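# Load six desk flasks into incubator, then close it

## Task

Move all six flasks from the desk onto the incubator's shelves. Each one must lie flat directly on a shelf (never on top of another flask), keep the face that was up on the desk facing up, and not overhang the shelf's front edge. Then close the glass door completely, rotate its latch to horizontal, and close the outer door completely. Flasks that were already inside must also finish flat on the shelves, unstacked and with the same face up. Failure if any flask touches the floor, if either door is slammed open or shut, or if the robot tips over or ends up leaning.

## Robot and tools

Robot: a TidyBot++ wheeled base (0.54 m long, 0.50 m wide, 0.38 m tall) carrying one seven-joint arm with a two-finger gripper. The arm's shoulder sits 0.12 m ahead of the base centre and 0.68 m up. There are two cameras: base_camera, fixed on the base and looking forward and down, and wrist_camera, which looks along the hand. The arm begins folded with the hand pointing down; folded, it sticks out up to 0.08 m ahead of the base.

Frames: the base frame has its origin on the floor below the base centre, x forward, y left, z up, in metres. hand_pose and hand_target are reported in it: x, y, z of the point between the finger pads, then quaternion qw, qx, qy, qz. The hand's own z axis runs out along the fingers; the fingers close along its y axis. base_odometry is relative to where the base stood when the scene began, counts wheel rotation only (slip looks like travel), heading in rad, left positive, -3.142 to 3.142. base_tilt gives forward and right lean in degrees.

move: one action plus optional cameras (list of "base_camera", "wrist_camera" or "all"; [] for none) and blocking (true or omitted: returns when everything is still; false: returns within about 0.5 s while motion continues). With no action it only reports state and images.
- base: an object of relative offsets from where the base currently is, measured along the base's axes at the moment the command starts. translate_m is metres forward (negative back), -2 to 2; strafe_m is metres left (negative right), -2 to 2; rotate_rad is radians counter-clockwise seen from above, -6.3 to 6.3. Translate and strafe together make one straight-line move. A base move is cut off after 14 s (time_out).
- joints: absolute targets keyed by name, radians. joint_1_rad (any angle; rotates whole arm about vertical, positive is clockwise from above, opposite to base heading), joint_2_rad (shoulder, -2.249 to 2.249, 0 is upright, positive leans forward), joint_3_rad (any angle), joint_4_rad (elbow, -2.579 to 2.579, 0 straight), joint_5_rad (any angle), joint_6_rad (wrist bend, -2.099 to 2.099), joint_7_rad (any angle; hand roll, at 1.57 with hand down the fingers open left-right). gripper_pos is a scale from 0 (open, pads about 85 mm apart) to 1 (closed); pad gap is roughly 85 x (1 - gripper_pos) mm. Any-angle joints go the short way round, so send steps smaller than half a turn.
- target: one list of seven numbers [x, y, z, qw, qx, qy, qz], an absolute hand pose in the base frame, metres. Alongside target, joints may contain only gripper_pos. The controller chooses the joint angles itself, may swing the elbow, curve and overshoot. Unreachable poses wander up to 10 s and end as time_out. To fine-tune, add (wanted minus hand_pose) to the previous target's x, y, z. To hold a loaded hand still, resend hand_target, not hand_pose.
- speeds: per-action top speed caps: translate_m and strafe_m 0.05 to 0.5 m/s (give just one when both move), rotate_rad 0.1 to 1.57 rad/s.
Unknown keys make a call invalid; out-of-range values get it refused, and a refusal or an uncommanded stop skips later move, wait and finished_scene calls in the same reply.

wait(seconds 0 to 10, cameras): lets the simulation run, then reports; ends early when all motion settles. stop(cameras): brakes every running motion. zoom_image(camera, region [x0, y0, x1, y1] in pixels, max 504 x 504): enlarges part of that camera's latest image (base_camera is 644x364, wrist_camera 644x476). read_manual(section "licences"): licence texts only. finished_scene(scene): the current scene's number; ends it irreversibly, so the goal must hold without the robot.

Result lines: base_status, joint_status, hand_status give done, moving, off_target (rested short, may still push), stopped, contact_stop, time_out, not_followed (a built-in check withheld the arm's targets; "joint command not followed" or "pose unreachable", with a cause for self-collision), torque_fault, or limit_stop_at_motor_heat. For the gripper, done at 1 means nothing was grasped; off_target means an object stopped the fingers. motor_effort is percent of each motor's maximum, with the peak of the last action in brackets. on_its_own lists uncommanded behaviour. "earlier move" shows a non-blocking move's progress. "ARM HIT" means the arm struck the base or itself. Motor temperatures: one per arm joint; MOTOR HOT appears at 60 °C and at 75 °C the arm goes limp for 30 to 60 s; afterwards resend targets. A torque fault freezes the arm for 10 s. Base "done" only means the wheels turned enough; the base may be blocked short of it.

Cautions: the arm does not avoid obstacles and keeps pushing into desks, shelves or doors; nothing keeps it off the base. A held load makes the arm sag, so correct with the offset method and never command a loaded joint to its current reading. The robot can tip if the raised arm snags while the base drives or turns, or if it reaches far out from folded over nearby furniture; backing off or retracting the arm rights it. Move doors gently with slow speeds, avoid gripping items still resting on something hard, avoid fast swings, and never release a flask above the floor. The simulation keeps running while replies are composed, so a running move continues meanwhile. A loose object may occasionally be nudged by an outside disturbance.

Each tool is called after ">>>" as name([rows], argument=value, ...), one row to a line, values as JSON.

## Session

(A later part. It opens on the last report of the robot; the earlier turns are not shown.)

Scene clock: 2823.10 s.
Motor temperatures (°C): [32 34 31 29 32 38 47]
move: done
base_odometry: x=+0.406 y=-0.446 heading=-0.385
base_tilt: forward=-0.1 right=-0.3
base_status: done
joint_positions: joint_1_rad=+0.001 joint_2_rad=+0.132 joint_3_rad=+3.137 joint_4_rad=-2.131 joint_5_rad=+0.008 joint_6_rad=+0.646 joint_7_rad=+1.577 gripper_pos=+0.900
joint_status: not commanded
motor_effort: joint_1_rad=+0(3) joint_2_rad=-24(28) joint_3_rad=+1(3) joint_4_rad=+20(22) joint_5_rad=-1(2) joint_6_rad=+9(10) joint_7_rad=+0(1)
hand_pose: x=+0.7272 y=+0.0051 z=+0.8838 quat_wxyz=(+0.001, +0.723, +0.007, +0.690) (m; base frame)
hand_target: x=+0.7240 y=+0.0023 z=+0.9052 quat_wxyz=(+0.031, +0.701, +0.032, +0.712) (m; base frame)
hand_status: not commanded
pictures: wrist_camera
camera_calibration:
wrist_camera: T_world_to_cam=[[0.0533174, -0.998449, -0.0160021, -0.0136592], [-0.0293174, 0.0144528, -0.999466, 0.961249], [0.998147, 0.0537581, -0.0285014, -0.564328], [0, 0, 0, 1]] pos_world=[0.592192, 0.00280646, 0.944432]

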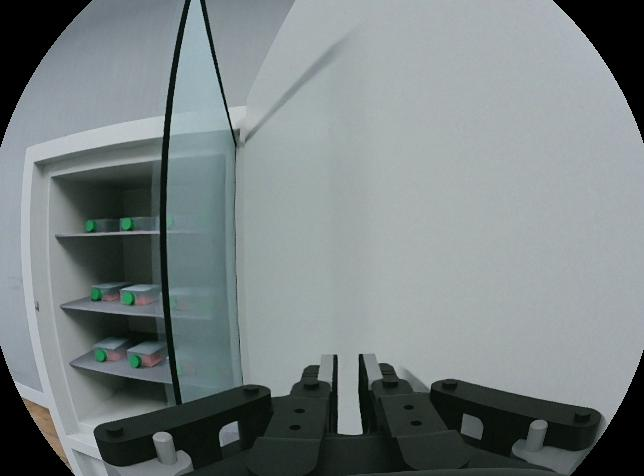

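>>> move(base={"translate_m":0.03}, speeds={"translate_m":0.1}, cameras=[])

>>> move(base={"strafe_m":0.10}, speeds={"strafe_m":0.06}, cameras=["wrist_camera"])

Scene clock: 2834.23 s.
Motor temperatures (°C): [32 34 31 29 32 38 47]
move: done
base_odometry: x=+0.434 y=-0.457 heading=-0.385
base_tilt: forward=-0.1 right=-0.3
base_status: done
joint_positions: joint_1_rad=-0.009 joint_2_rad=+0.127 joint_3_rad=+3.124 joint_4_rad=-2.139 joint_5_rad=+0.008 joint_6_rad=+0.646 joint_7_rad=+1.577 gripper_pos=+0.900
joint_status: not commanded
motor_effort: joint_1_rad=+4(5) joint_2_rad=-23(26) joint_3_rad=+4(5) joint_4_rad=+22(22) joint_5_rad=-2(2) joint_6_rad=+10(10) joint_7_rad=+0(1)
hand_pose: x=+0.7240 y=+0.0185 z=+0.8825 quat_wxyz=(-0.007, +0.724, +0.015, +0.689) (m; base frame)
hand_target: x=+0.7240 y=+0.0023 z=+0.9052 quat_wxyz=(+0.031, +0.701, +0.032, +0.712) (m; base frame)
hand_status: not commanded
pictures: none
No camera images: "cameras" was empty.

Scene clock: 2836.40 s.
Motor temperatures (°C): [32 34 31 29 32 38 47]
move: done
base_odometry: x=+0.472 y=-0.365 heading=-0.385
base_tilt: forward=-0.1 right=-0.2
base_status: done
joint_positions: joint_1_rad=-0.004 joint_2_rad=+0.127 joint_3_rad=+3.139 joint_4_rad=-2.139 joint_5_rad=+0.008 joint_6_rad=+0.646 joint_7_rad=+1.577 gripper_pos=+0.900
joint_status: not commanded
motor_effort: joint_1_rad=+0(5) joint_2_rad=-24(25) joint_3_rad=+0(5) joint_4_rad=+20(21) joint_5_rad=-1(3) joint_6_rad=+10(10) joint_7_rad=+0(1)
hand_pose: x=+0.7245 y=+0.0069 z=+0.8825 quat_wxyz=(+0.000, +0.724, +0.009, +0.690) (m; base frame)
hand_target: x=+0.7240 y=+0.0023 z=+0.9052 quat_wxyz=(+0.031, +0.701, +0.032, +0.712) (m; base frame)
hand_status: not commanded
pictures: wrist_camera
camera_calibration:
wrist_camera: T_world_to_cam=[[0.0560803, -0.998299, -0.0159536, -0.0138194], [-0.0320495, 0.0141705, -0.999386, 0.961797], [0.997912, 0.0565572, -0.0312003, -0.559174], [0, 0, 0, 1]] pos_world=[0.589606, 0.00420026, 0.943539]

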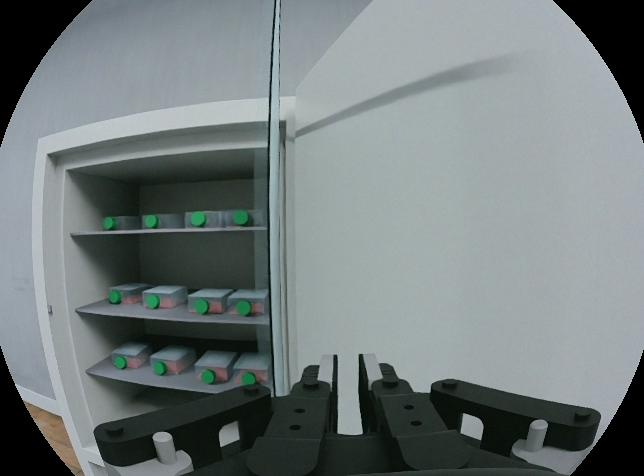

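>>> move(base={"strafe_m":0.12}, speeds={"strafe_m":0.08}, cameras=["wrist_camera"])

Scene clock: 2844.47 s.
Motor temperatures (°C): [32 34 31 29 32 38 47]
move: done
base_odometry: x=+0.517 y=-0.253 heading=-0.385
base_tilt: forward=+0.0 right=-0.2
base_status: done
joint_positions: joint_1_rad=-0.003 joint_2_rad=+0.127 joint_3_rad=+3.141 joint_4_rad=-2.139 joint_5_rad=+0.008 joint_6_rad=+0.647 joint_7_rad=+1.577 gripper_pos=+0.900
joint_status: not commanded
motor_effort: joint_1_rad=+0(4) joint_2_rad=-24(28) joint_3_rad=+0(3) joint_4_rad=+20(22) joint_5_rad=+0(1) joint_6_rad=+10(10) joint_7_rad=+0(1)
hand_pose: x=+0.7245 y=+0.0052 z=+0.8827 quat_wxyz=(+0.001, +0.724, +0.008, +0.690) (m; base frame)
hand_target: x=+0.7240 y=+0.0023 z=+0.9052 quat_wxyz=(+0.031, +0.701, +0.032, +0.712) (m; base frame)
hand_status: not commanded
pictures: wrist_camera
camera_calibration:
wrist_camera: T_world_to_cam=[[0.0532871, -0.998451, -0.0160147, -0.0133038], [-0.031516, 0.014348, -0.9994, 0.96161], [0.998082, 0.0537598, -0.0307026, -0.559651], [0, 0, 0, 1]] pos_world=[0.589592, 0.00300644, 0.943638]

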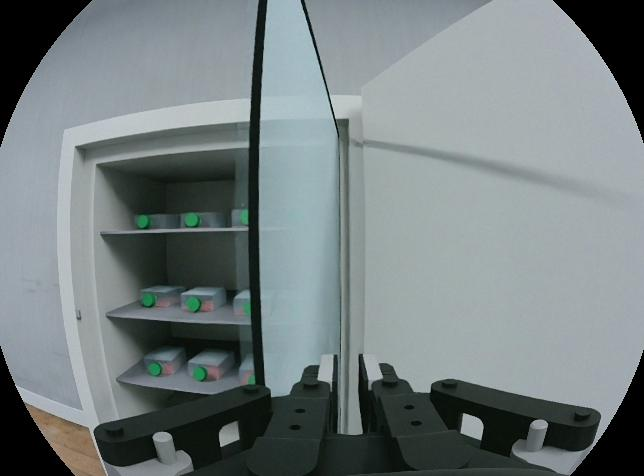

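>>> move(base={"translate_m":0.05,"strafe_m":0.22}, speeds={"strafe_m":0.1}, cameras=["wrist_camera"])

Scene clock: 2855.10 s.
Motor temperatures (°C): [32 34 31 29 32 38 47]
move: done
base_odometry: x=+0.646 y=-0.068 heading=-0.385
base_tilt: forward=-0.1 right=-0.2
base_status: done
joint_positions: joint_1_rad=-0.001 joint_2_rad=+0.127 joint_3_rad=+3.142 joint_4_rad=-2.139 joint_5_rad=+0.007 joint_6_rad=+0.647 joint_7_rad=+1.577 gripper_pos=+0.900
joint_status: not commanded
motor_effort: joint_1_rad=+0(3) joint_2_rad=-25(28) joint_3_rad=+0(3) joint_4_rad=+20(22) joint_5_rad=+0(2) joint_6_rad=+10(11) joint_7_rad=-1(1)
hand_pose: x=+0.7245 y=+0.0035 z=+0.8829 quat_wxyz=(+0.002, +0.724, +0.006, +0.690) (m; base frame)
hand_target: x=+0.7240 y=+0.0023 z=+0.9052 quat_wxyz=(+0.031, +0.701, +0.032, +0.712) (m; base frame)
hand_status: not commanded
pictures: wrist_camera
camera_calibration:
wrist_camera: T_world_to_cam=[[0.0501792, -0.998605, -0.0164619, -0.0124377], [-0.0306933, 0.014933, -0.999417, 0.961255], [0.998268, 0.0506552, -0.0299011, -0.560419], [0, 0, 0, 1]] pos_world=[0.589577, 0.0016134, 0.943733]

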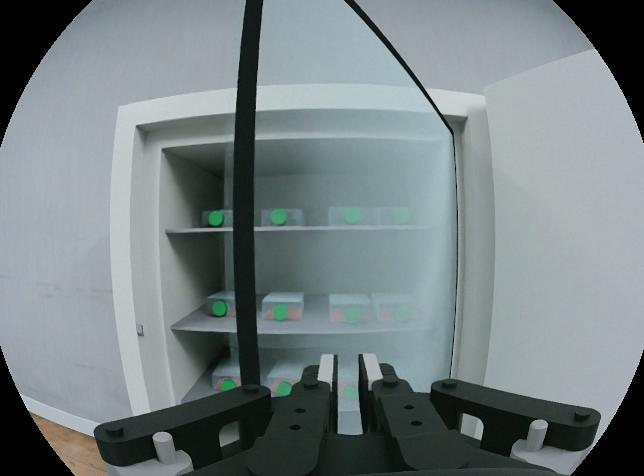

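>>> move(base={"translate_m":0.10,"strafe_m":0.11}, speeds={"strafe_m":0.08}, cameras=["wrist_camera"])

>>> move(base={"translate_m":0.10,"strafe_m":0.07}, speeds={"translate_m":0.08}, cameras=["wrist_camera"])

Scene clock: 2862.80 s.
Motor temperatures (°C): [32 34 31 29 32 38 47]
move: done
base_odometry: x=+0.780 y=-0.003 heading=-0.385
base_tilt: forward=-0.1 right=-0.2
base_status: done
joint_positions: joint_1_rad=-0.001 joint_2_rad=+0.126 joint_3_rad=+3.142 joint_4_rad=-2.140 joint_5_rad=+0.007 joint_6_rad=+0.648 joint_7_rad=+1.577 gripper_pos=+0.900
joint_status: not commanded
motor_effort: joint_1_rad=+0(3) joint_2_rad=-25(26) joint_3_rad=+0(3) joint_4_rad=+20(22) joint_5_rad=+0(1) joint_6_rad=+9(10) joint_7_rad=+0(2)
hand_pose: x=+0.7244 y=+0.0027 z=+0.8831 quat_wxyz=(+0.003, +0.724, +0.006, +0.690) (m; base frame)
hand_target: x=+0.7240 y=+0.0023 z=+0.9052 quat_wxyz=(+0.031, +0.701, +0.032, +0.712) (m; base frame)
hand_status: not commanded
pictures: wrist_camera
camera_calibration:
wrist_camera: T_world_to_cam=[[0.0486809, -0.998677, -0.0165808, -0.0120245], [-0.0301766, 0.0151224, -0.99943, 0.961163], [0.998358, 0.0491535, -0.0294005, -0.5607], [0, 0, 0, 1]] pos_world=[0.589369, 0.00101677, 0.943932]

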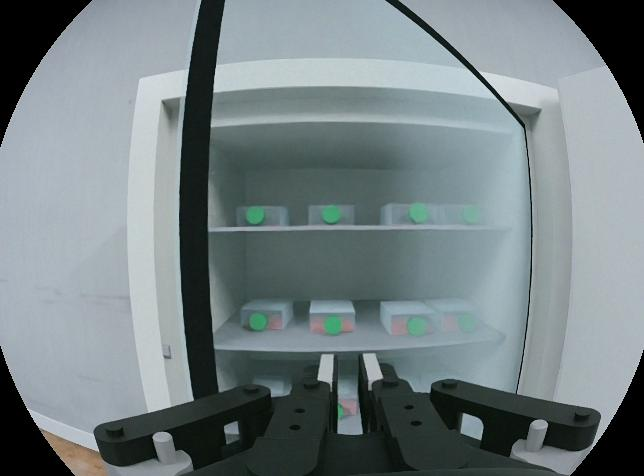

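Scene clock: 2864.87 s.
Motor temperatures (°C): [32 34 31 29 32 38 47]
move: done
base_odometry: x=+0.899 y=+0.024 heading=-0.384
base_tilt: forward=+0.0 right=-0.2
base_status: done
joint_positions: joint_1_rad=+0.000 joint_2_rad=+0.126 joint_3_rad=+3.143 joint_4_rad=-2.140 joint_5_rad=+0.007 joint_6_rad=+0.648 joint_7_rad=+1.577 gripper_pos=+0.900
joint_status: not commanded
motor_effort: joint_1_rad=+0(4) joint_2_rad=-24(26) joint_3_rad=+0(4) joint_4_rad=+20(22) joint_5_rad=-1(1) joint_6_rad=+10(10) joint_7_rad=-1(1)
hand_pose: x=+0.7242 y=+0.0021 z=+0.8832 quat_wxyz=(+0.003, +0.724, +0.005, +0.690) (m; base frame)
hand_target: x=+0.7240 y=+0.0023 z=+0.9052 quat_wxyz=(+0.031, +0.701, +0.032, +0.712) (m; base frame)
hand_status: not commanded
pictures: wrist_camera
camera_calibration:
wrist_camera: T_world_to_cam=[[0.0476832, -0.998726, -0.0165303, -0.0118763], [-0.0299576, 0.0151118, -0.999437, 0.961043], [0.998413, 0.0481516, -0.0291989, -0.560797], [0, 0, 0, 1]] pos_world=[0.589264, 0.000619002, 0.943931]

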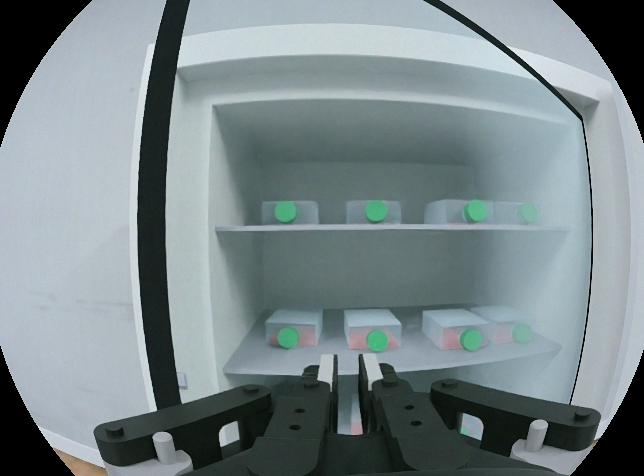

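>>> move(base={"translate_m":0.13,"strafe_m":0.04}, speeds={"translate_m":0.07}, cameras=["wrist_camera"])

>>> move(base={"translate_m":0.05}, speeds={"translate_m":0.05})

Scene clock: 2873.13 s.
Motor temperatures (°C): [32 34 31 29 32 38 47]
move: done
base_odometry: x=+1.035 y=+0.013 heading=-0.384
base_tilt: forward=+0.0 right=-0.3
base_status: done
joint_positions: joint_1_rad=+0.000 joint_2_rad=+0.126 joint_3_rad=+3.143 joint_4_rad=-2.141 joint_5_rad=+0.007 joint_6_rad=+0.649 joint_7_rad=+1.577 gripper_pos=+0.900
joint_status: not commanded
motor_effort: joint_1_rad=+0(2) joint_2_rad=-24(27) joint_3_rad=+0(1) joint_4_rad=+21(23) joint_5_rad=-1(1) joint_6_rad=+10(10) joint_7_rad=-1(2)
hand_pose: x=+0.7240 y=+0.0019 z=+0.8832 quat_wxyz=(+0.003, +0.723, +0.005, +0.690) (m; base frame)
hand_target: x=+0.7240 y=+0.0023 z=+0.9052 quat_wxyz=(+0.031, +0.701, +0.032, +0.712) (m; base frame)
hand_status: not commanded
pictures: wrist_camera
camera_calibration:
wrist_camera: T_world_to_cam=[[0.0473841, -0.998739, -0.0166099, -0.0118144], [-0.0297577, 0.0152098, -0.999441, 0.960926], [0.998433, 0.0478519, -0.0289994, -0.560787], [0, 0, 0, 1]] pos_world=[0.589063, 0.000419685, 0.94393]

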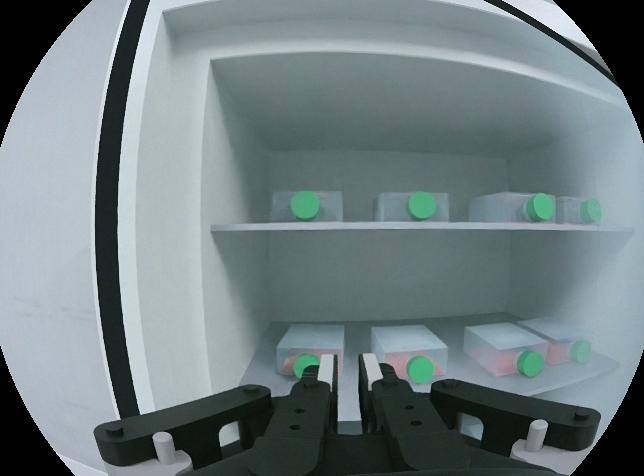

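Scene clock: 2874.60 s.
Motor temperatures (°C): [32 34 31 29 32 38 47]
move: done
base_odometry: x=+1.081 y=-0.006 heading=-0.384
base_tilt: forward=+0.0 right=-0.2
base_status: done
joint_positions: joint_1_rad=+0.000 joint_2_rad=+0.125 joint_3_rad=+3.143 joint_4_rad=-2.141 joint_5_rad=+0.007 joint_6_rad=+0.649 joint_7_rad=+1.577 gripper_pos=+0.900
joint_status: not commanded
motor_effort: joint_1_rad=+0(1) joint_2_rad=-24(27) joint_3_rad=+0(2) joint_4_rad=+20(22) joint_5_rad=-1(1) joint_6_rad=+9(10) joint_7_rad=-1(1)
hand_pose: x=+0.7239 y=+0.0019 z=+0.8832 quat_wxyz=(+0.003, +0.723, +0.005, +0.690) (m; base frame)
hand_target: x=+0.7240 y=+0.0023 z=+0.9052 quat_wxyz=(+0.031, +0.701, +0.032, +0.712) (m; base frame)
hand_status: not commanded
pictures: base_camera, wrist_camera
camera_calibration:
wrist_camera: T_world_to_cam=[[0.0473876, -0.998739, -0.0166051, -0.0118116], [-0.0295579, 0.0152144, -0.999447, 0.960807], [0.998439, 0.0478522, -0.0287997, -0.560779], [0, 0, 0, 1]] pos_world=[0.588863, 0.000419685, 0.94393]

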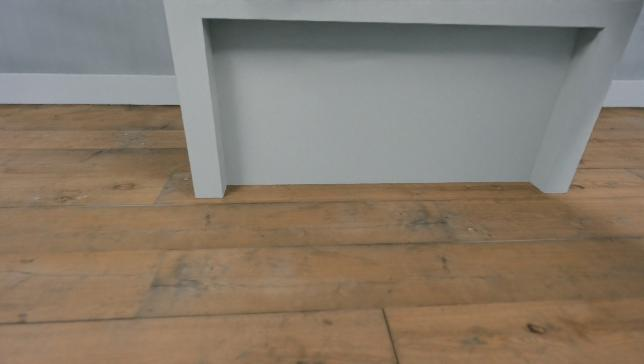

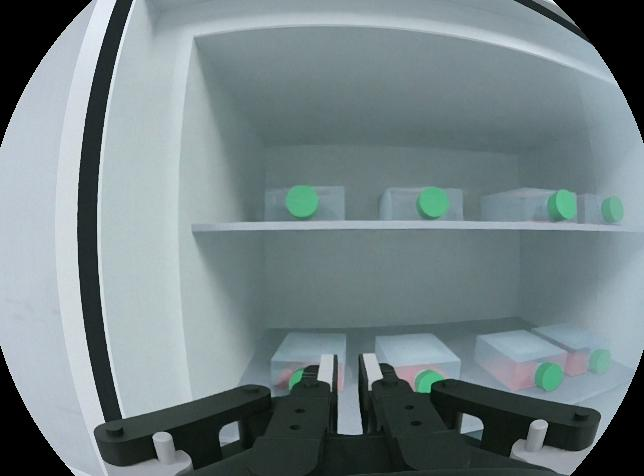

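>>> move(base={"translate_m":0.05}, speeds={"translate_m":0.05}, cameras=["wrist_camera"])

>>> move(base={"translate_m":0.025}, speeds={"translate_m":0.05}, cameras=["wrist_camera"])

Scene clock: 2881.00 s.
Motor temperatures (°C): [32 34 31 29 32 38 47]
move: done
base_odometry: x=+1.128 y=-0.024 heading=-0.383
base_tilt: forward=+0.0 right=-0.2
base_status: done
joint_positions: joint_1_rad=+0.000 joint_2_rad=+0.125 joint_3_rad=+3.143 joint_4_rad=-2.142 joint_5_rad=+0.007 joint_6_rad=+0.649 joint_7_rad=+1.577 gripper_pos=+0.900
joint_status: not commanded
motor_effort: joint_1_rad=+0(2) joint_2_rad=-24(27) joint_3_rad=+0(2) joint_4_rad=+20(23) joint_5_rad=+0(1) joint_6_rad=+10(10) joint_7_rad=-1(1)
hand_pose: x=+0.7237 y=+0.0020 z=+0.8832 quat_wxyz=(+0.003, +0.723, +0.005, +0.690) (m; base frame)
hand_target: x=+0.7240 y=+0.0023 z=+0.9052 quat_wxyz=(+0.031, +0.701, +0.032, +0.712) (m; base frame)
hand_status: not commanded
pictures: wrist_camera
camera_calibration:
wrist_camera: T_world_to_cam=[[0.0474874, -0.998734, -0.0166041, -0.0117622], [-0.0295592, 0.0152105, -0.999447, 0.960801], [0.998434, 0.047952, -0.0287995, -0.560582], [0, 0, 0, 1]] pos_world=[0.588663, 0.000519461, 0.94393]

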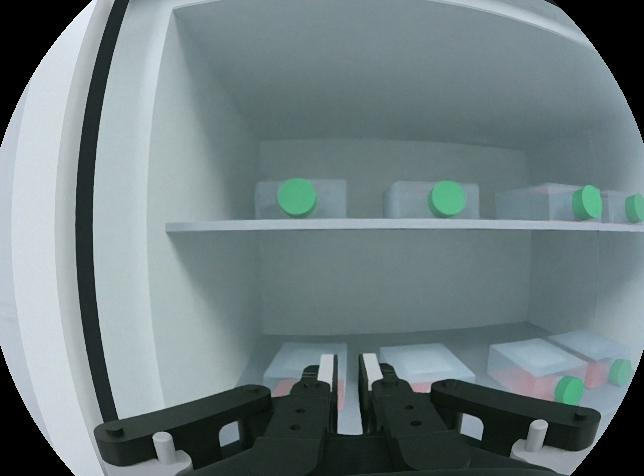

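Scene clock: 2881.97 s.
Motor temperatures (°C): [32 34 31 29 32 38 47]
move: done
base_odometry: x=+1.151 y=-0.033 heading=-0.383
base_tilt: forward=-0.1 right=-0.2
base_status: done
joint_positions: joint_1_rad=+0.000 joint_2_rad=+0.125 joint_3_rad=+3.143 joint_4_rad=-2.142 joint_5_rad=+0.007 joint_6_rad=+0.649 joint_7_rad=+1.577 gripper_pos=+0.900
joint_status: not commanded
motor_effort: joint_1_rad=+0(2) joint_2_rad=-24(27) joint_3_rad=+0(2) joint_4_rad=+20(21) joint_5_rad=-1(1) joint_6_rad=+10(10) joint_7_rad=+0(1)
hand_pose: x=+0.7237 y=+0.0020 z=+0.8833 quat_wxyz=(+0.003, +0.723, +0.005, +0.690) (m; base frame)
hand_target: x=+0.7240 y=+0.0023 z=+0.9052 quat_wxyz=(+0.031, +0.701, +0.032, +0.712) (m; base frame)
hand_status: not commanded
pictures: wrist_camera
camera_calibration:
wrist_camera: T_world_to_cam=[[0.0475926, -0.998729, -0.0165935, -0.0118343], [-0.0292608, 0.0152112, -0.999456, 0.960633], [0.998438, 0.0480522, -0.0284997, -0.560868], [0, 0, 0, 1]] pos_world=[0.588664, 0.000519237, 0.943929]

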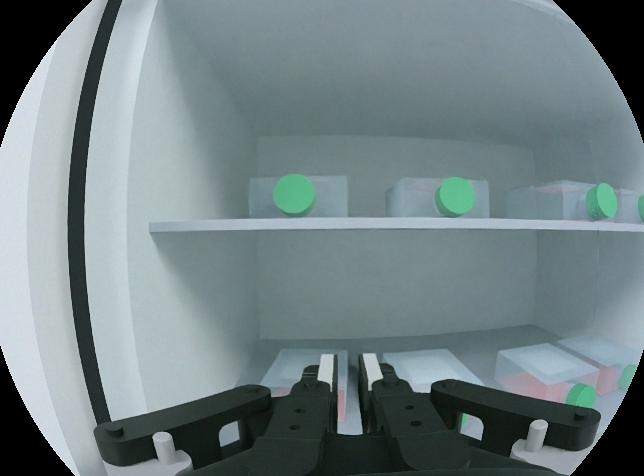

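Continue in 1 cm steps.

>>> move(base={"translate_m":0.012}, speeds={"translate_m":0.05}, cameras=[])

>>> move(base={"translate_m":0.012}, speeds={"translate_m":0.05}, cameras=["wrist_camera"])

>>> move(base={"translate_m":0.012}, speeds={"translate_m":0.05})

Scene clock: 2888.70 s.
Motor temperatures (°C): [32 33 31 29 32 38 47]
move: done
base_odometry: x=+1.163 y=-0.038 heading=-0.383
base_tilt: forward=-0.1 right=-0.2
base_status: done
joint_positions: joint_1_rad=+0.000 joint_2_rad=+0.125 joint_3_rad=+3.142 joint_4_rad=-2.142 joint_5_rad=+0.007 joint_6_rad=+0.650 joint_7_rad=+1.577 gripper_pos=+0.900
joint_status: not commanded
motor_effort: joint_1_rad=+0(1) joint_2_rad=-24(26) joint_3_rad=+0(2) joint_4_rad=+20(23) joint_5_rad=-1(1) joint_6_rad=+9(10) joint_7_rad=+0(1)
hand_pose: x=+0.7236 y=+0.0022 z=+0.8830 quat_wxyz=(+0.003, +0.723, +0.005, +0.690) (m; base frame)
hand_target: x=+0.7240 y=+0.0023 z=+0.9052 quat_wxyz=(+0.031, +0.701, +0.032, +0.712) (m; base frame)
hand_status: not commanded
pictures: none
No camera images: "cameras" was empty.

Scene clock: 2889.37 s.
Motor temperatures (°C): [32 33 31 29 32 38 47]
move: done
base_odometry: x=+1.174 y=-0.042 heading=-0.383
base_tilt: forward=+0.0 right=-0.2
base_status: done
joint_positions: joint_1_rad=+0.000 joint_2_rad=+0.119 joint_3_rad=+3.142 joint_4_rad=-2.151 joint_5_rad=+0.007 joint_6_rad=+0.651 joint_7_rad=+1.577 gripper_pos=+0.900
joint_status: not commanded
motor_effort: joint_1_rad=+0(1) joint_2_rad=-23(25) joint_3_rad=+0(1) joint_4_rad=+22(28) joint_5_rad=+0(1) joint_6_rad=+9(10) joint_7_rad=-1(1)
hand_pose: x=+0.7205 y=+0.0023 z=+0.8828 quat_wxyz=(+0.003, +0.724, +0.005, +0.690) (m; base frame)
hand_target: x=+0.7240 y=+0.0023 z=+0.9052 quat_wxyz=(+0.031, +0.701, +0.032, +0.712) (m; base frame)
hand_status: not commanded
pictures: wrist_camera
camera_calibration:
wrist_camera: T_world_to_cam=[[0.0479784, -0.99871, -0.0166455, -0.0116667], [-0.029967, 0.015218, -0.999435, 0.960531], [0.998399, 0.0484501, -0.0291982, -0.557014], [0, 0, 0, 1]] pos_world=[0.585466, 0.000718349, 0.943531]

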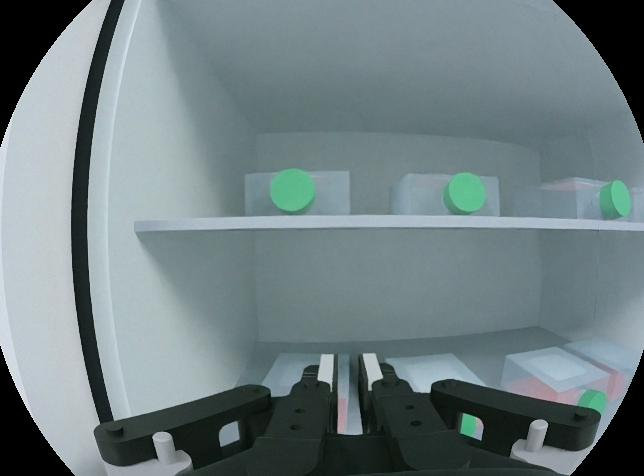

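Scene clock: 2890.00 s.
Motor temperatures (°C): [32 33 31 29 32 38 47]
move: done
base_odometry: x=+1.185 y=-0.046 heading=-0.382
base_tilt: forward=-0.1 right=-0.2
base_status: done
joint_positions: joint_1_rad=+0.000 joint_2_rad=+0.093 joint_3_rad=+3.142 joint_4_rad=-2.179 joint_5_rad=+0.007 joint_6_rad=+0.651 joint_7_rad=+1.577 gripper_pos=+0.900
joint_status: not commanded
motor_effort: joint_1_rad=-2(2) joint_2_rad=-16(23) joint_3_rad=-1(2) joint_4_rad=+27(30) joint_5_rad=+0(1) joint_6_rad=+10(11) joint_7_rad=-1(1)
hand_pose: x=+0.7093 y=+0.0023 z=+0.8826 quat_wxyz=(+0.003, +0.724, +0.005, +0.689) (m; base frame)
hand_target: x=+0.7240 y=+0.0023 z=+0.9052 quat_wxyz=(+0.031, +0.701, +0.032, +0.712) (m; base frame)
hand_status: not commanded
pictures: base_camera, wrist_camera
camera_calibration:
wrist_camera: T_world_to_cam=[[0.047935, -0.998708, -0.016856, -0.0109136], [-0.0323745, 0.0153131, -0.999358, 0.961617], [0.998326, 0.04845, -0.0315986, -0.543721], [0, 0, 0, 1]] pos_world=[0.574466, 0.000718362, 0.943636]

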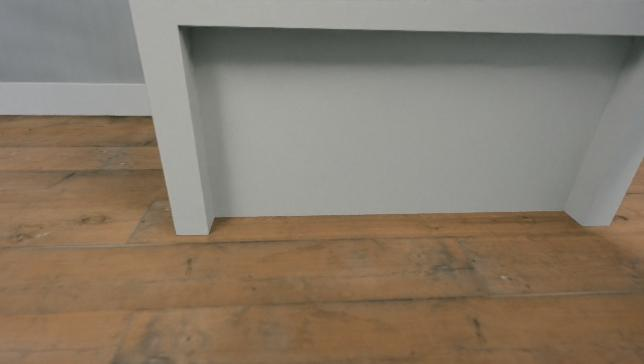

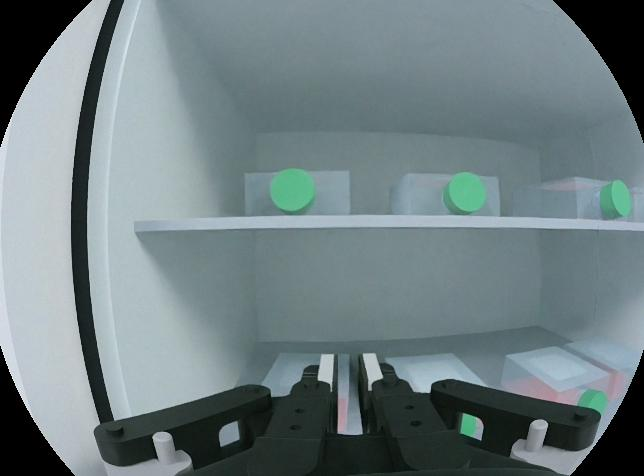

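>>> move(base={"translate_m":-0.2}, speeds={"translate_m":0.15})

Scene clock: 2898.63 s.
Motor temperatures (°C): [32 33 31 29 32 38 47]
move: done
base_odometry: x=+0.999 y=+0.029 heading=-0.383
base_tilt: forward=+0.0 right=-0.2
base_status: done
joint_positions: joint_1_rad=+0.000 joint_2_rad=+0.124 joint_3_rad=+3.142 joint_4_rad=-2.144 joint_5_rad=+0.007 joint_6_rad=+0.652 joint_7_rad=+1.577 gripper_pos=+0.900
joint_status: not commanded
motor_effort: joint_1_rad=+0(3) joint_2_rad=-24(27) joint_3_rad=+0(2) joint_4_rad=+20(26) joint_5_rad=-1(1) joint_6_rad=+9(10) joint_7_rad=-1(1)
hand_pose: x=+0.7230 y=+0.0024 z=+0.8837 quat_wxyz=(+0.003, +0.723, +0.005, +0.691) (m; base frame)
hand_target: x=+0.7240 y=+0.0023 z=+0.9052 quat_wxyz=(+0.031, +0.701, +0.032, +0.712) (m; base frame)
hand_status: not commanded
pictures: base_camera, wrist_camera
camera_calibration:
wrist_camera: T_world_to_cam=[[0.048318, -0.998693, -0.0166355, -0.011882], [-0.0275761, 0.0153148, -0.999502, 0.959854], [0.998451, 0.0487527, -0.0268001, -0.561694], [0, 0, 0, 1]] pos_world=[0.587867, 0.000817686, 0.944125]

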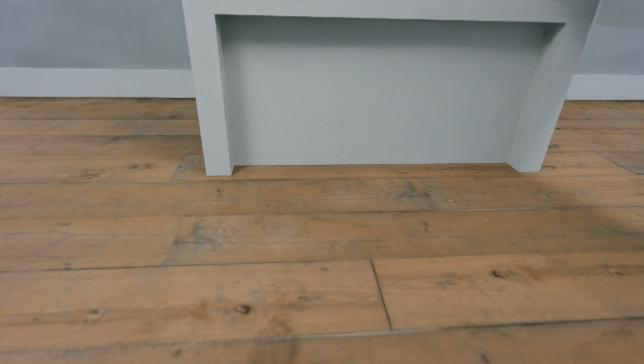

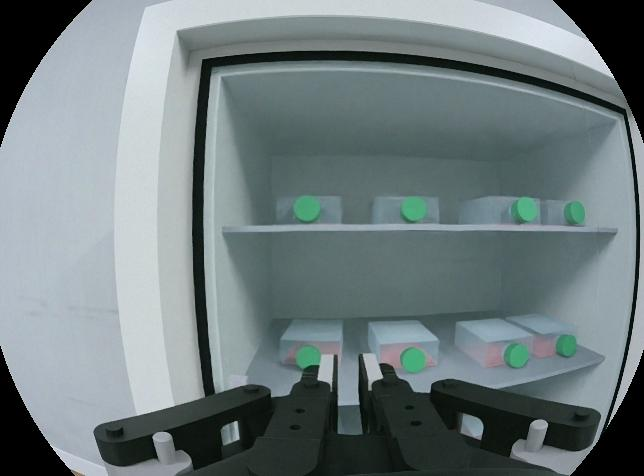

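>>> move(base={"strafe_m":0.15}, joints={"joint_2_rad":0.355,"joint_4_rad":-2.315,"joint_6_rad":1.09})

Scene clock: 2919.43 s.
Motor temperatures (°C): [32 33 31 29 32 38 47]
move: done
base_odometry: x=+1.055 y=+0.168 heading=-0.382
base_tilt: forward=-0.1 right=-0.3
base_status: done
joint_positions: joint_1_rad=-0.002 joint_2_rad=+0.349 joint_3_rad=+3.138 joint_4_rad=-2.310 joint_5_rad=+0.007 joint_6_rad=+1.030 joint_7_rad=+1.577 gripper_pos=+0.900
joint_status: all done
motor_effort: joint_1_rad=+0(4) joint_2_rad=-27(30) joint_3_rad=+0(4) joint_4_rad=+15(21) joint_5_rad=-1(1) joint_6_rad=+9(11) joint_7_rad=+0(1)
hand_pose: x=+0.7196 y=+0.0057 z=+0.7806 quat_wxyz=(-0.001, +0.727, +0.007, +0.686) (m; base frame)
hand_target: x=+0.7193 y=+0.0022 z=+0.7934 quat_wxyz=(+0.031, +0.710, +0.032, +0.703) (m; base frame)
hand_status: not commanded
pictures: base_camera, wrist_camera
camera_calibration:
wrist_camera: T_world_to_cam=[[0.0544523, -0.99831, -0.0202859, -0.0116767], [-0.0410475, 0.0180609, -0.998994, 0.865861], [0.997672, 0.0552302, -0.0399947, -0.550402], [0, 0, 0, 1]] pos_world=[0.585298, 0.00310372, 0.84274]

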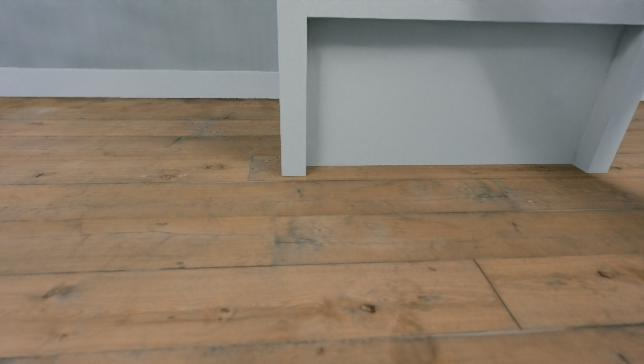

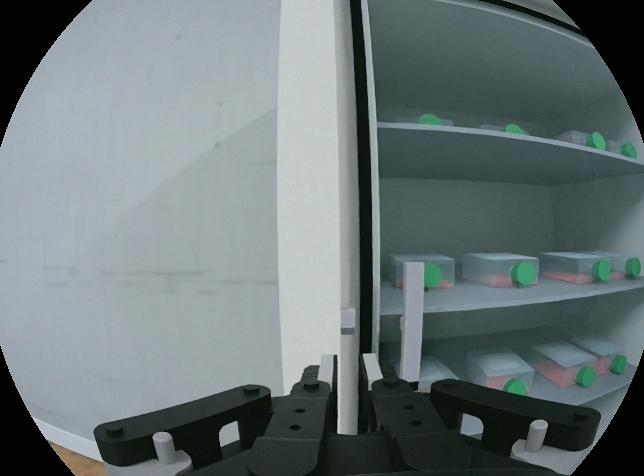

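>>> zoom_image(camera="wrist_camera", region=[310, 230, 470, 400])

Scaled by 2.965.

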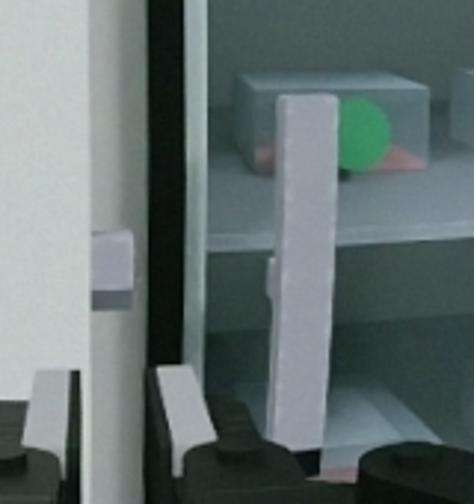

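>>> move(joints={"joint_2_rad":0.332,"joint_6_rad":1.075}, cameras=[])

>>> move(base={"translate_m":0.14}, speeds={"translate_m":0.12}, cameras=["wrist_camera"])

Scene clock: 2947.93 s.
Motor temperatures (°C): [32 33 31 29 32 38 47]
move: done
base_odometry: x=+1.055 y=+0.168 heading=-0.382
base_tilt: forward=-0.1 right=-0.3
base_status: not commanded
joint_positions: joint_1_rad=-0.002 joint_2_rad=+0.346 joint_3_rad=+3.138 joint_4_rad=-2.310 joint_5_rad=+0.007 joint_6_rad=+1.033 joint_7_rad=+1.577 gripper_pos=+0.900
joint_status: all done
motor_effort: joint_1_rad=-1(1) joint_2_rad=-27(29) joint_3_rad=+0(1) joint_4_rad=+15(15) joint_5_rad=+0(1) joint_6_rad=+9(10) joint_7_rad=-1(1)
hand_pose: x=+0.7193 y=+0.0057 z=+0.7833 quat_wxyz=(-0.001, +0.725, +0.007, +0.688) (m; base frame)
hand_target: x=+0.7166 y=+0.0022 z=+0.8025 quat_wxyz=(+0.031, +0.707, +0.032, +0.706) (m; base frame)
hand_status: not commanded
pictures: none
No camera images: "cameras" was empty.

Scene clock: 2949.70 s.
Motor temperatures (°C): [32 33 31 29 32 38 47]
move: done
base_odometry: x=+1.185 y=+0.116 heading=-0.382
base_tilt: forward=-0.1 right=-0.2
base_status: done
joint_positions: joint_1_rad=-0.002 joint_2_rad=+0.345 joint_3_rad=+3.138 joint_4_rad=-2.311 joint_5_rad=+0.007 joint_6_rad=+1.033 joint_7_rad=+1.577 gripper_pos=+0.900
joint_status: not commanded
motor_effort: joint_1_rad=+0(1) joint_2_rad=-27(30) joint_3_rad=+0(1) joint_4_rad=+15(16) joint_5_rad=-1(1) joint_6_rad=+9(10) joint_7_rad=-1(1)
hand_pose: x=+0.7187 y=+0.0057 z=+0.7834 quat_wxyz=(-0.001, +0.725, +0.007, +0.688) (m; base frame)
hand_target: x=+0.7166 y=+0.0022 z=+0.8025 quat_wxyz=(+0.031, +0.707, +0.032, +0.706) (m; base frame)
hand_status: not commanded
pictures: wrist_camera
camera_calibration:
wrist_camera: T_world_to_cam=[[0.0545613, -0.998308, -0.0200863, -0.0118013], [-0.0355465, 0.0181616, -0.999203, 0.86486], [0.997878, 0.0552319, -0.0344954, -0.553888], [0, 0, 0, 1]] pos_world=[0.584099, 0.00310373, 0.844827]

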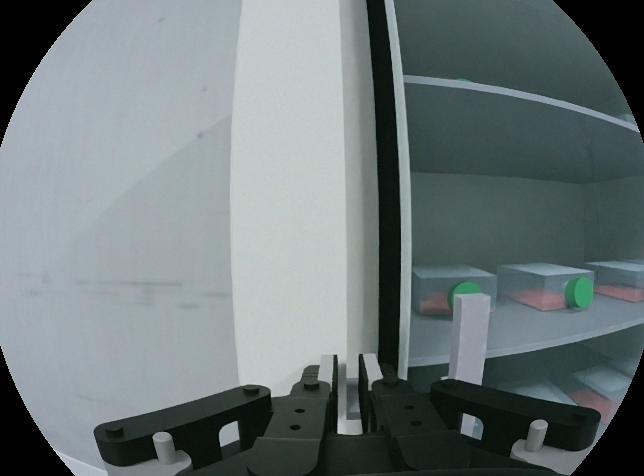

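>>> move(base={"strafe_m":-0.025}, joints={"joint_2_rad":0.31,"joint_6_rad":1.055}, cameras=["wrist_camera"])

Scene clock: 2957.37 s.
Motor temperatures (°C): [32 33 31 29 32 38 47]
move: done
base_odometry: x=+1.176 y=+0.093 heading=-0.381
base_tilt: forward=+0.0 right=-0.2
base_status: done
joint_positions: joint_1_rad=+0.000 joint_2_rad=+0.333 joint_3_rad=+3.141 joint_4_rad=-2.311 joint_5_rad=+0.007 joint_6_rad=+1.033 joint_7_rad=+1.577 gripper_pos=+0.900
joint_status: all done
motor_effort: joint_1_rad=+0(3) joint_2_rad=-27(29) joint_3_rad=+0(2) joint_4_rad=+15(16) joint_5_rad=-1(1) joint_6_rad=+10(11) joint_7_rad=+0(1)
hand_pose: x=+0.7175 y=+0.0034 z=+0.7908 quat_wxyz=(+0.001, +0.721, +0.006, +0.693) (m; base frame)
hand_target: x=+0.7139 y=+0.0022 z=+0.8094 quat_wxyz=(+0.031, +0.706, +0.032, +0.707) (m; base frame)
hand_status: not commanded
pictures: wrist_camera
camera_calibration:
wrist_camera: T_world_to_cam=[[0.0508307, -0.998534, -0.0185921, -0.0124625], [-0.0231165, 0.0174348, -0.999581, 0.86368], [0.99844, 0.0512392, -0.0221964, -0.562359], [0, 0, 0, 1]] pos_world=[0.58208, 0.00131245, 0.850604]

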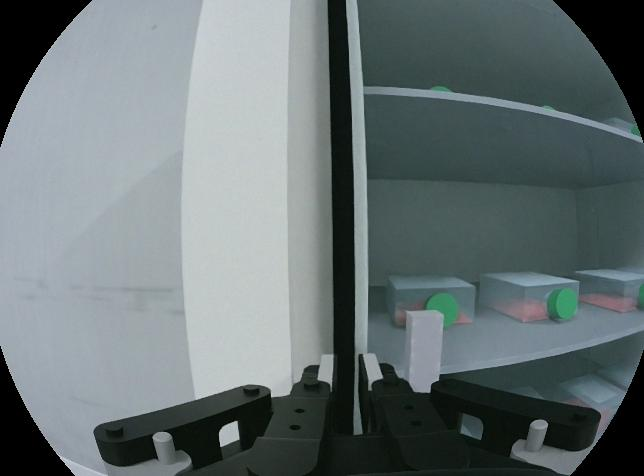

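>>> move(base={"translate_m":0.045}, speeds={"translate_m":0.06}, cameras=["wrist_camera"])

>>> move(base={"strafe_m":-0.03}, speeds={"strafe_m":0.05}, cameras=["wrist_camera"])

Scene clock: 2969.30 s.
Motor temperatures (°C): [32 33 31 29 32 38 47]
move: done
base_odometry: x=+1.218 y=+0.076 heading=-0.382
base_tilt: forward=+0.0 right=-0.2
base_status: done
joint_positions: joint_1_rad=+0.000 joint_2_rad=+0.330 joint_3_rad=+3.141 joint_4_rad=-2.312 joint_5_rad=+0.007 joint_6_rad=+1.033 joint_7_rad=+1.577 gripper_pos=+0.900
joint_status: not commanded
motor_effort: joint_1_rad=+0(2) joint_2_rad=-26(29) joint_3_rad=+0(1) joint_4_rad=+15(17) joint_5_rad=+0(1) joint_6_rad=+10(10) joint_7_rad=+0(1)
hand_pose: x=+0.7169 y=+0.0035 z=+0.7920 quat_wxyz=(+0.001, +0.721, +0.006, +0.693) (m; base frame)
hand_target: x=+0.7139 y=+0.0022 z=+0.8094 quat_wxyz=(+0.031, +0.706, +0.032, +0.707) (m; base frame)
hand_status: not commanded
pictures: wrist_camera
camera_calibration:
wrist_camera: T_world_to_cam=[[0.0508589, -0.998533, -0.018601, -0.0123173], [-0.0213177, 0.0175354, -0.999619, 0.863644], [0.998478, 0.051236, -0.0203946, -0.5632], [0, 0, 0, 1]] pos_world=[0.58138, 0.00141247, 0.851599]

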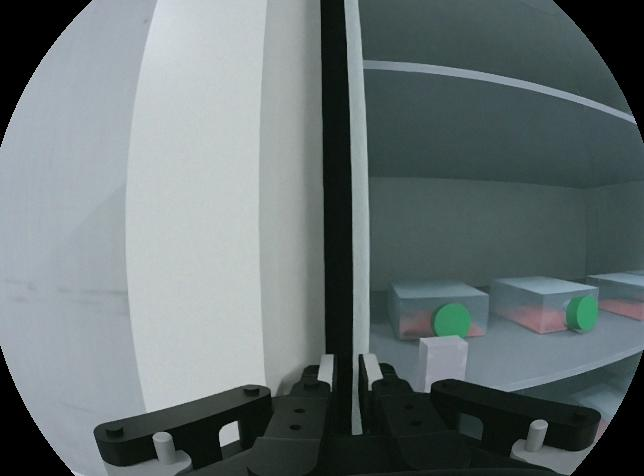

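Scene clock: 2970.37 s.
Motor temperatures (°C): [32 33 31 29 32 38 47]
move: done
base_odometry: x=+1.207 y=+0.048 heading=-0.381
base_tilt: forward=-0.1 right=-0.2
base_status: done
joint_positions: joint_1_rad=-0.005 joint_2_rad=+0.329 joint_3_rad=+3.130 joint_4_rad=-2.312 joint_5_rad=+0.007 joint_6_rad=+1.033 joint_7_rad=+1.577 gripper_pos=+0.900
joint_status: not commanded
motor_effort: joint_1_rad=+3(4) joint_2_rad=-26(28) joint_3_rad=+2(4) joint_4_rad=+15(16) joint_5_rad=-2(4) joint_6_rad=+9(10) joint_7_rad=+0(1)
hand_pose: x=+0.7165 y=+0.0123 z=+0.7927 quat_wxyz=(-0.006, +0.720, +0.010, +0.694) (m; base frame)
hand_target: x=+0.7139 y=+0.0022 z=+0.8094 quat_wxyz=(+0.031, +0.706, +0.032, +0.707) (m; base frame)
hand_status: not commanded
pictures: wrist_camera
camera_calibration:
wrist_camera: T_world_to_cam=[[0.066399, -0.997556, -0.0217585, -0.0121754], [-0.0204972, 0.0204383, -0.999581, 0.863471], [0.997583, 0.0668172, -0.01909, -0.563814], [0, 0, 0, 1]] pos_world=[0.580958, 0.00787892, 0.852081]

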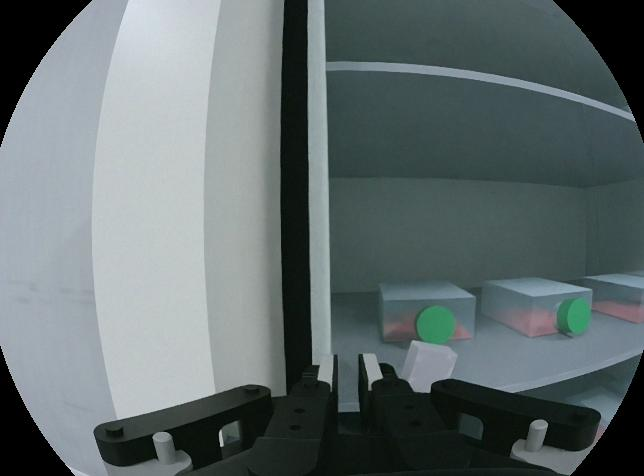

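>>> move(base={"strafe_m":-0.025}, speeds={"strafe_m":0.05}, cameras=["wrist_camera"])

>>> move(base={"strafe_m":-0.015}, joints={"joint_2_rad":0.335,"joint_6_rad":1.07}, speeds={"strafe_m":0.05}, cameras=["wrist_camera"])

Scene clock: 2981.20 s.
Motor temperatures (°C): [32 33 31 29 32 38 47]
move: done
base_odometry: x=+1.198 y=+0.025 heading=-0.381
base_tilt: forward=+0.0 right=-0.2
base_status: done
joint_positions: joint_1_rad=-0.006 joint_2_rad=+0.328 joint_3_rad=+3.133 joint_4_rad=-2.312 joint_5_rad=+0.007 joint_6_rad=+1.033 joint_7_rad=+1.577 gripper_pos=+0.900
joint_status: not commanded
motor_effort: joint_1_rad=+0(6) joint_2_rad=-28(28) joint_3_rad=+0(5) joint_4_rad=+15(16) joint_5_rad=-1(3) joint_6_rad=+10(10) joint_7_rad=+0(1)
hand_pose: x=+0.7165 y=+0.0111 z=+0.7927 quat_wxyz=(-0.005, +0.720, +0.010, +0.694) (m; base frame)
hand_target: x=+0.7139 y=+0.0022 z=+0.8094 quat_wxyz=(+0.031, +0.706, +0.032, +0.707) (m; base frame)
hand_status: not commanded
pictures: wrist_camera
camera_calibration:
wrist_camera: T_world_to_cam=[[0.0642188, -0.997717, -0.0208969, -0.0124345], [-0.0203967, 0.0196234, -0.999599, 0.863454], [0.997727, 0.0646193, -0.0190899, -0.563818], [0, 0, 0, 1]] pos_world=[0.580947, 0.00708351, 0.852085]

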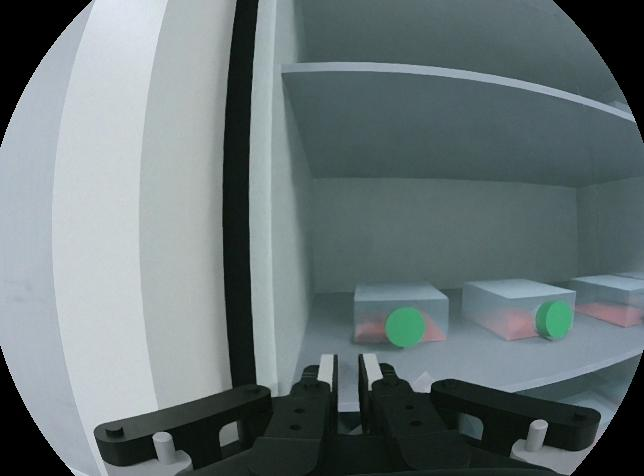

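Scene clock: 2982.00 s.
Motor temperatures (°C): [32 33 31 29 32 38 47]
move: done
base_odometry: x=+1.193 y=+0.011 heading=-0.380
base_tilt: forward=+0.0 right=-0.2
base_status: done
joint_positions: joint_1_rad=-0.006 joint_2_rad=+0.332 joint_3_rad=+3.134 joint_4_rad=-2.314 joint_5_rad=+0.007 joint_6_rad=+1.033 joint_7_rad=+1.577 gripper_pos=+0.900
joint_status: all done
motor_effort: joint_1_rad=+0(3) joint_2_rad=-26(31) joint_3_rad=+0(2) joint_4_rad=+15(19) joint_5_rad=-1(2) joint_6_rad=+10(11) joint_7_rad=-1(1)
hand_pose: x=+0.7165 y=+0.0109 z=+0.7899 quat_wxyz=(-0.004, +0.722, +0.009, +0.692) (m; base frame)
hand_target: x=+0.7170 y=+0.0022 z=+0.7992 quat_wxyz=(+0.031, +0.710, +0.032, +0.703) (m; base frame)
hand_status: not commanded
pictures: wrist_camera
camera_calibration:
wrist_camera: T_world_to_cam=[[0.063719, -0.997747, -0.0210052, -0.0122154], [-0.0253847, 0.0194207, -0.999489, 0.864082], [0.997645, 0.0642196, -0.02409, -0.55985], [0, 0, 0, 1]] pos_world=[0.581245, 0.00698434, 0.849897]

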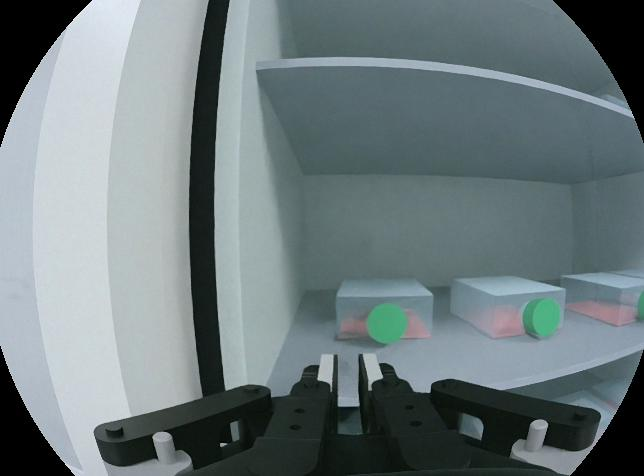

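>>> move(base={"strafe_m":-0.02}, speeds={"strafe_m":0.05}, cameras=[])

>>> move(base={"strafe_m":-0.012}, joints={"joint_2_rad":0.36,"joint_4_rad":-2.32,"joint_6_rad":1.105}, speeds={"strafe_m":0.05}, cameras=["wrist_camera"])

>>> move(joints={"joint_2_rad":0.385,"joint_4_rad":-2.328,"joint_6_rad":1.135}, cameras=["wrist_camera"])

Scene clock: 3002.67 s.
Motor temperatures (°C): [32 33 31 29 32 38 47]
move: done
base_odometry: x=+1.185 y=-0.008 heading=-0.380
base_tilt: forward=+0.0 right=-0.2
base_status: done
joint_positions: joint_1_rad=-0.006 joint_2_rad=+0.332 joint_3_rad=+3.135 joint_4_rad=-2.314 joint_5_rad=+0.007 joint_6_rad=+1.033 joint_7_rad=+1.577 gripper_pos=+0.900
joint_status: not commanded
motor_effort: joint_1_rad=+0(3) joint_2_rad=-27(29) joint_3_rad=+0(3) joint_4_rad=+16(17) joint_5_rad=-1(2) joint_6_rad=+10(10) joint_7_rad=+0(1)
hand_pose: x=+0.7165 y=+0.0104 z=+0.7898 quat_wxyz=(-0.004, +0.722, +0.009, +0.692) (m; base frame)
hand_target: x=+0.7170 y=+0.0022 z=+0.7992 quat_wxyz=(+0.031, +0.710, +0.032, +0.703) (m; base frame)
hand_status: not commanded
pictures: none
No camera images: "cameras" was empty.

Scene clock: 3003.40 s.
Motor temperatures (°C): [32 33 31 29 32 38 47]
move: done
base_odometry: x=+1.181 y=-0.020 heading=-0.379
base_tilt: forward=-0.1 right=-0.2
base_status: done
joint_positions: joint_1_rad=-0.006 joint_2_rad=+0.346 joint_3_rad=+3.136 joint_4_rad=-2.317 joint_5_rad=+0.007 joint_6_rad=+1.059 joint_7_rad=+1.577 gripper_pos=+0.900
joint_status: all done
motor_effort: joint_1_rad=+0(3) joint_2_rad=-27(29) joint_3_rad=+0(2) joint_4_rad=+15(18) joint_5_rad=+0(1) joint_6_rad=+9(10) joint_7_rad=+0(1)
hand_pose: x=+0.7175 y=+0.0096 z=+0.7886 quat_wxyz=(-0.003, +0.719, +0.009, +0.695) (m; base frame)
hand_target: x=+0.7185 y=+0.0022 z=+0.7928 quat_wxyz=(+0.031, +0.708, +0.032, +0.705) (m; base frame)
hand_status: not commanded
pictures: wrist_camera
camera_calibration:
wrist_camera: T_world_to_cam=[[0.0617231, -0.99789, -0.0201464, -0.0128585], [-0.0157089, 0.0192111, -0.999692, 0.85614], [0.99797, 0.0620206, -0.01449, -0.568646], [0, 0, 0, 1]] pos_world=[0.581735, 0.00598906, 0.847377]

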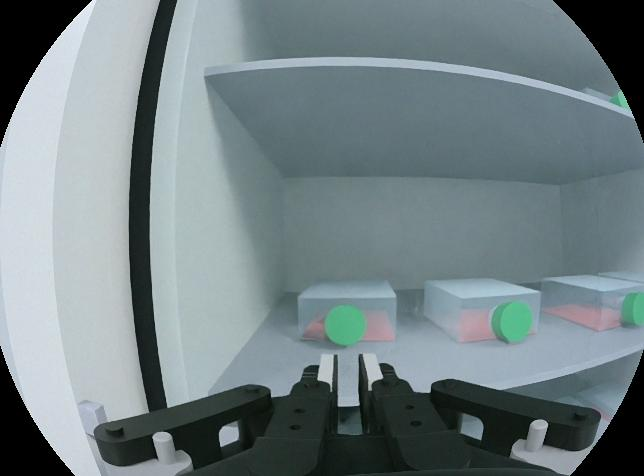

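Scene clock: 3004.03 s.
Motor temperatures (°C): [32 33 31 29 32 38 47]
move: done
base_odometry: x=+1.181 y=-0.020 heading=-0.379
base_tilt: forward=-0.1 right=-0.3
base_status: not commanded
joint_positions: joint_1_rad=-0.006 joint_2_rad=+0.363 joint_3_rad=+3.136 joint_4_rad=-2.323 joint_5_rad=+0.007 joint_6_rad=+1.088 joint_7_rad=+1.577 gripper_pos=+0.900
joint_status: all done
motor_effort: joint_1_rad=-1(1) joint_2_rad=-26(27) joint_3_rad=+0(1) joint_4_rad=+15(16) joint_5_rad=+0(1) joint_6_rad=+9(10) joint_7_rad=+0(1)
hand_pose: x=+0.7177 y=+0.0096 z=+0.7841 quat_wxyz=(-0.004, +0.717, +0.009, +0.697) (m; base frame)
hand_target: x=+0.7189 y=+0.0022 z=+0.7836 quat_wxyz=(+0.031, +0.709, +0.032, +0.704) (m; base frame)
hand_status: not commanded
pictures: wrist_camera
camera_calibration:
wrist_camera: T_world_to_cam=[[0.0618152, -0.997884, -0.0201614, -0.0129982], [-0.0111208, 0.0195102, -0.999748, 0.848305], [0.998026, 0.0620238, -0.0098912, -0.572528], [0, 0, 0, 1]] pos_world=[0.581635, 0.0059891, 0.842166]

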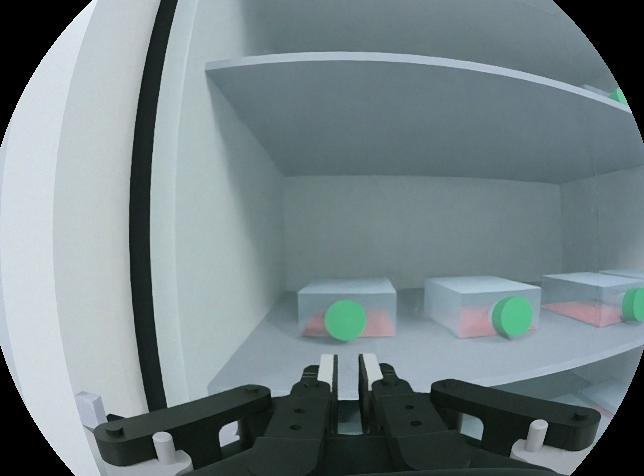

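>>> move(base={"translate_m":-0.18}, speeds={"translate_m":0.15}, cameras=["wrist_camera"])

>>> zoom_image(camera="wrist_camera", region=[180, 260, 440, 420])

Scene clock: 3010.57 s.
Motor temperatures (°C): [32 33 31 29 32 38 47]
move: done
base_odometry: x=+1.014 y=+0.047 heading=-0.379
base_tilt: forward=-0.1 right=-0.3
base_status: done
joint_positions: joint_1_rad=-0.006 joint_2_rad=+0.374 joint_3_rad=+3.136 joint_4_rad=-2.325 joint_5_rad=+0.007 joint_6_rad=+1.088 joint_7_rad=+1.577 gripper_pos=+0.900
joint_status: not commanded
motor_effort: joint_1_rad=+0(1) joint_2_rad=-27(30) joint_3_rad=+0(1) joint_4_rad=+14(16) joint_5_rad=+0(1) joint_6_rad=+9(10) joint_7_rad=+0(2)
hand_pose: x=+0.7184 y=+0.0096 z=+0.7768 quat_wxyz=(-0.004, +0.721, +0.009, +0.693) (m; base frame)
hand_target: x=+0.7189 y=+0.0022 z=+0.7836 quat_wxyz=(+0.031, +0.709, +0.032, +0.704) (m; base frame)
hand_status: not commanded
pictures: wrist_camera
camera_calibration:
wrist_camera: T_world_to_cam=[[0.0615601, -0.997886, -0.0208208, -0.0124967], [-0.0234342, 0.0194095, -0.999537, 0.849752], [0.997828, 0.0620195, -0.0221898, -0.563575], [0, 0, 0, 1]] pos_world=[0.583034, 0.0059891, 0.836593]

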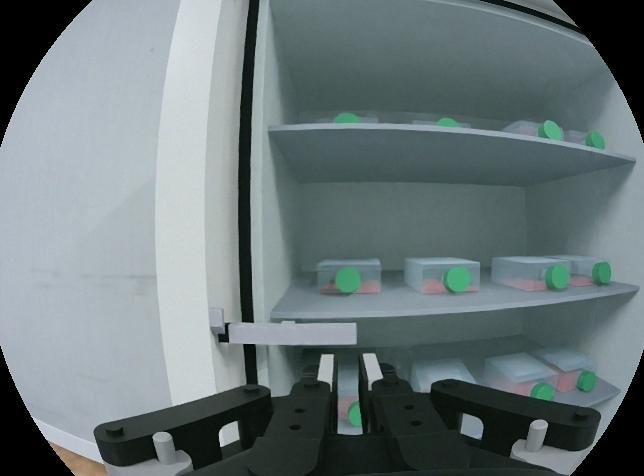

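Scaled by 1.938.

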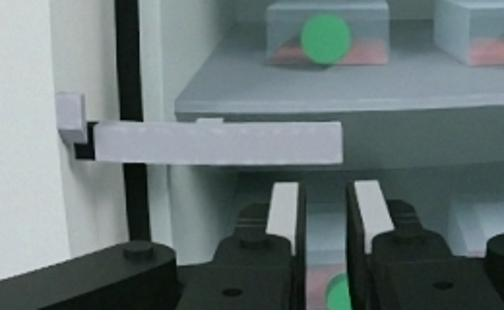

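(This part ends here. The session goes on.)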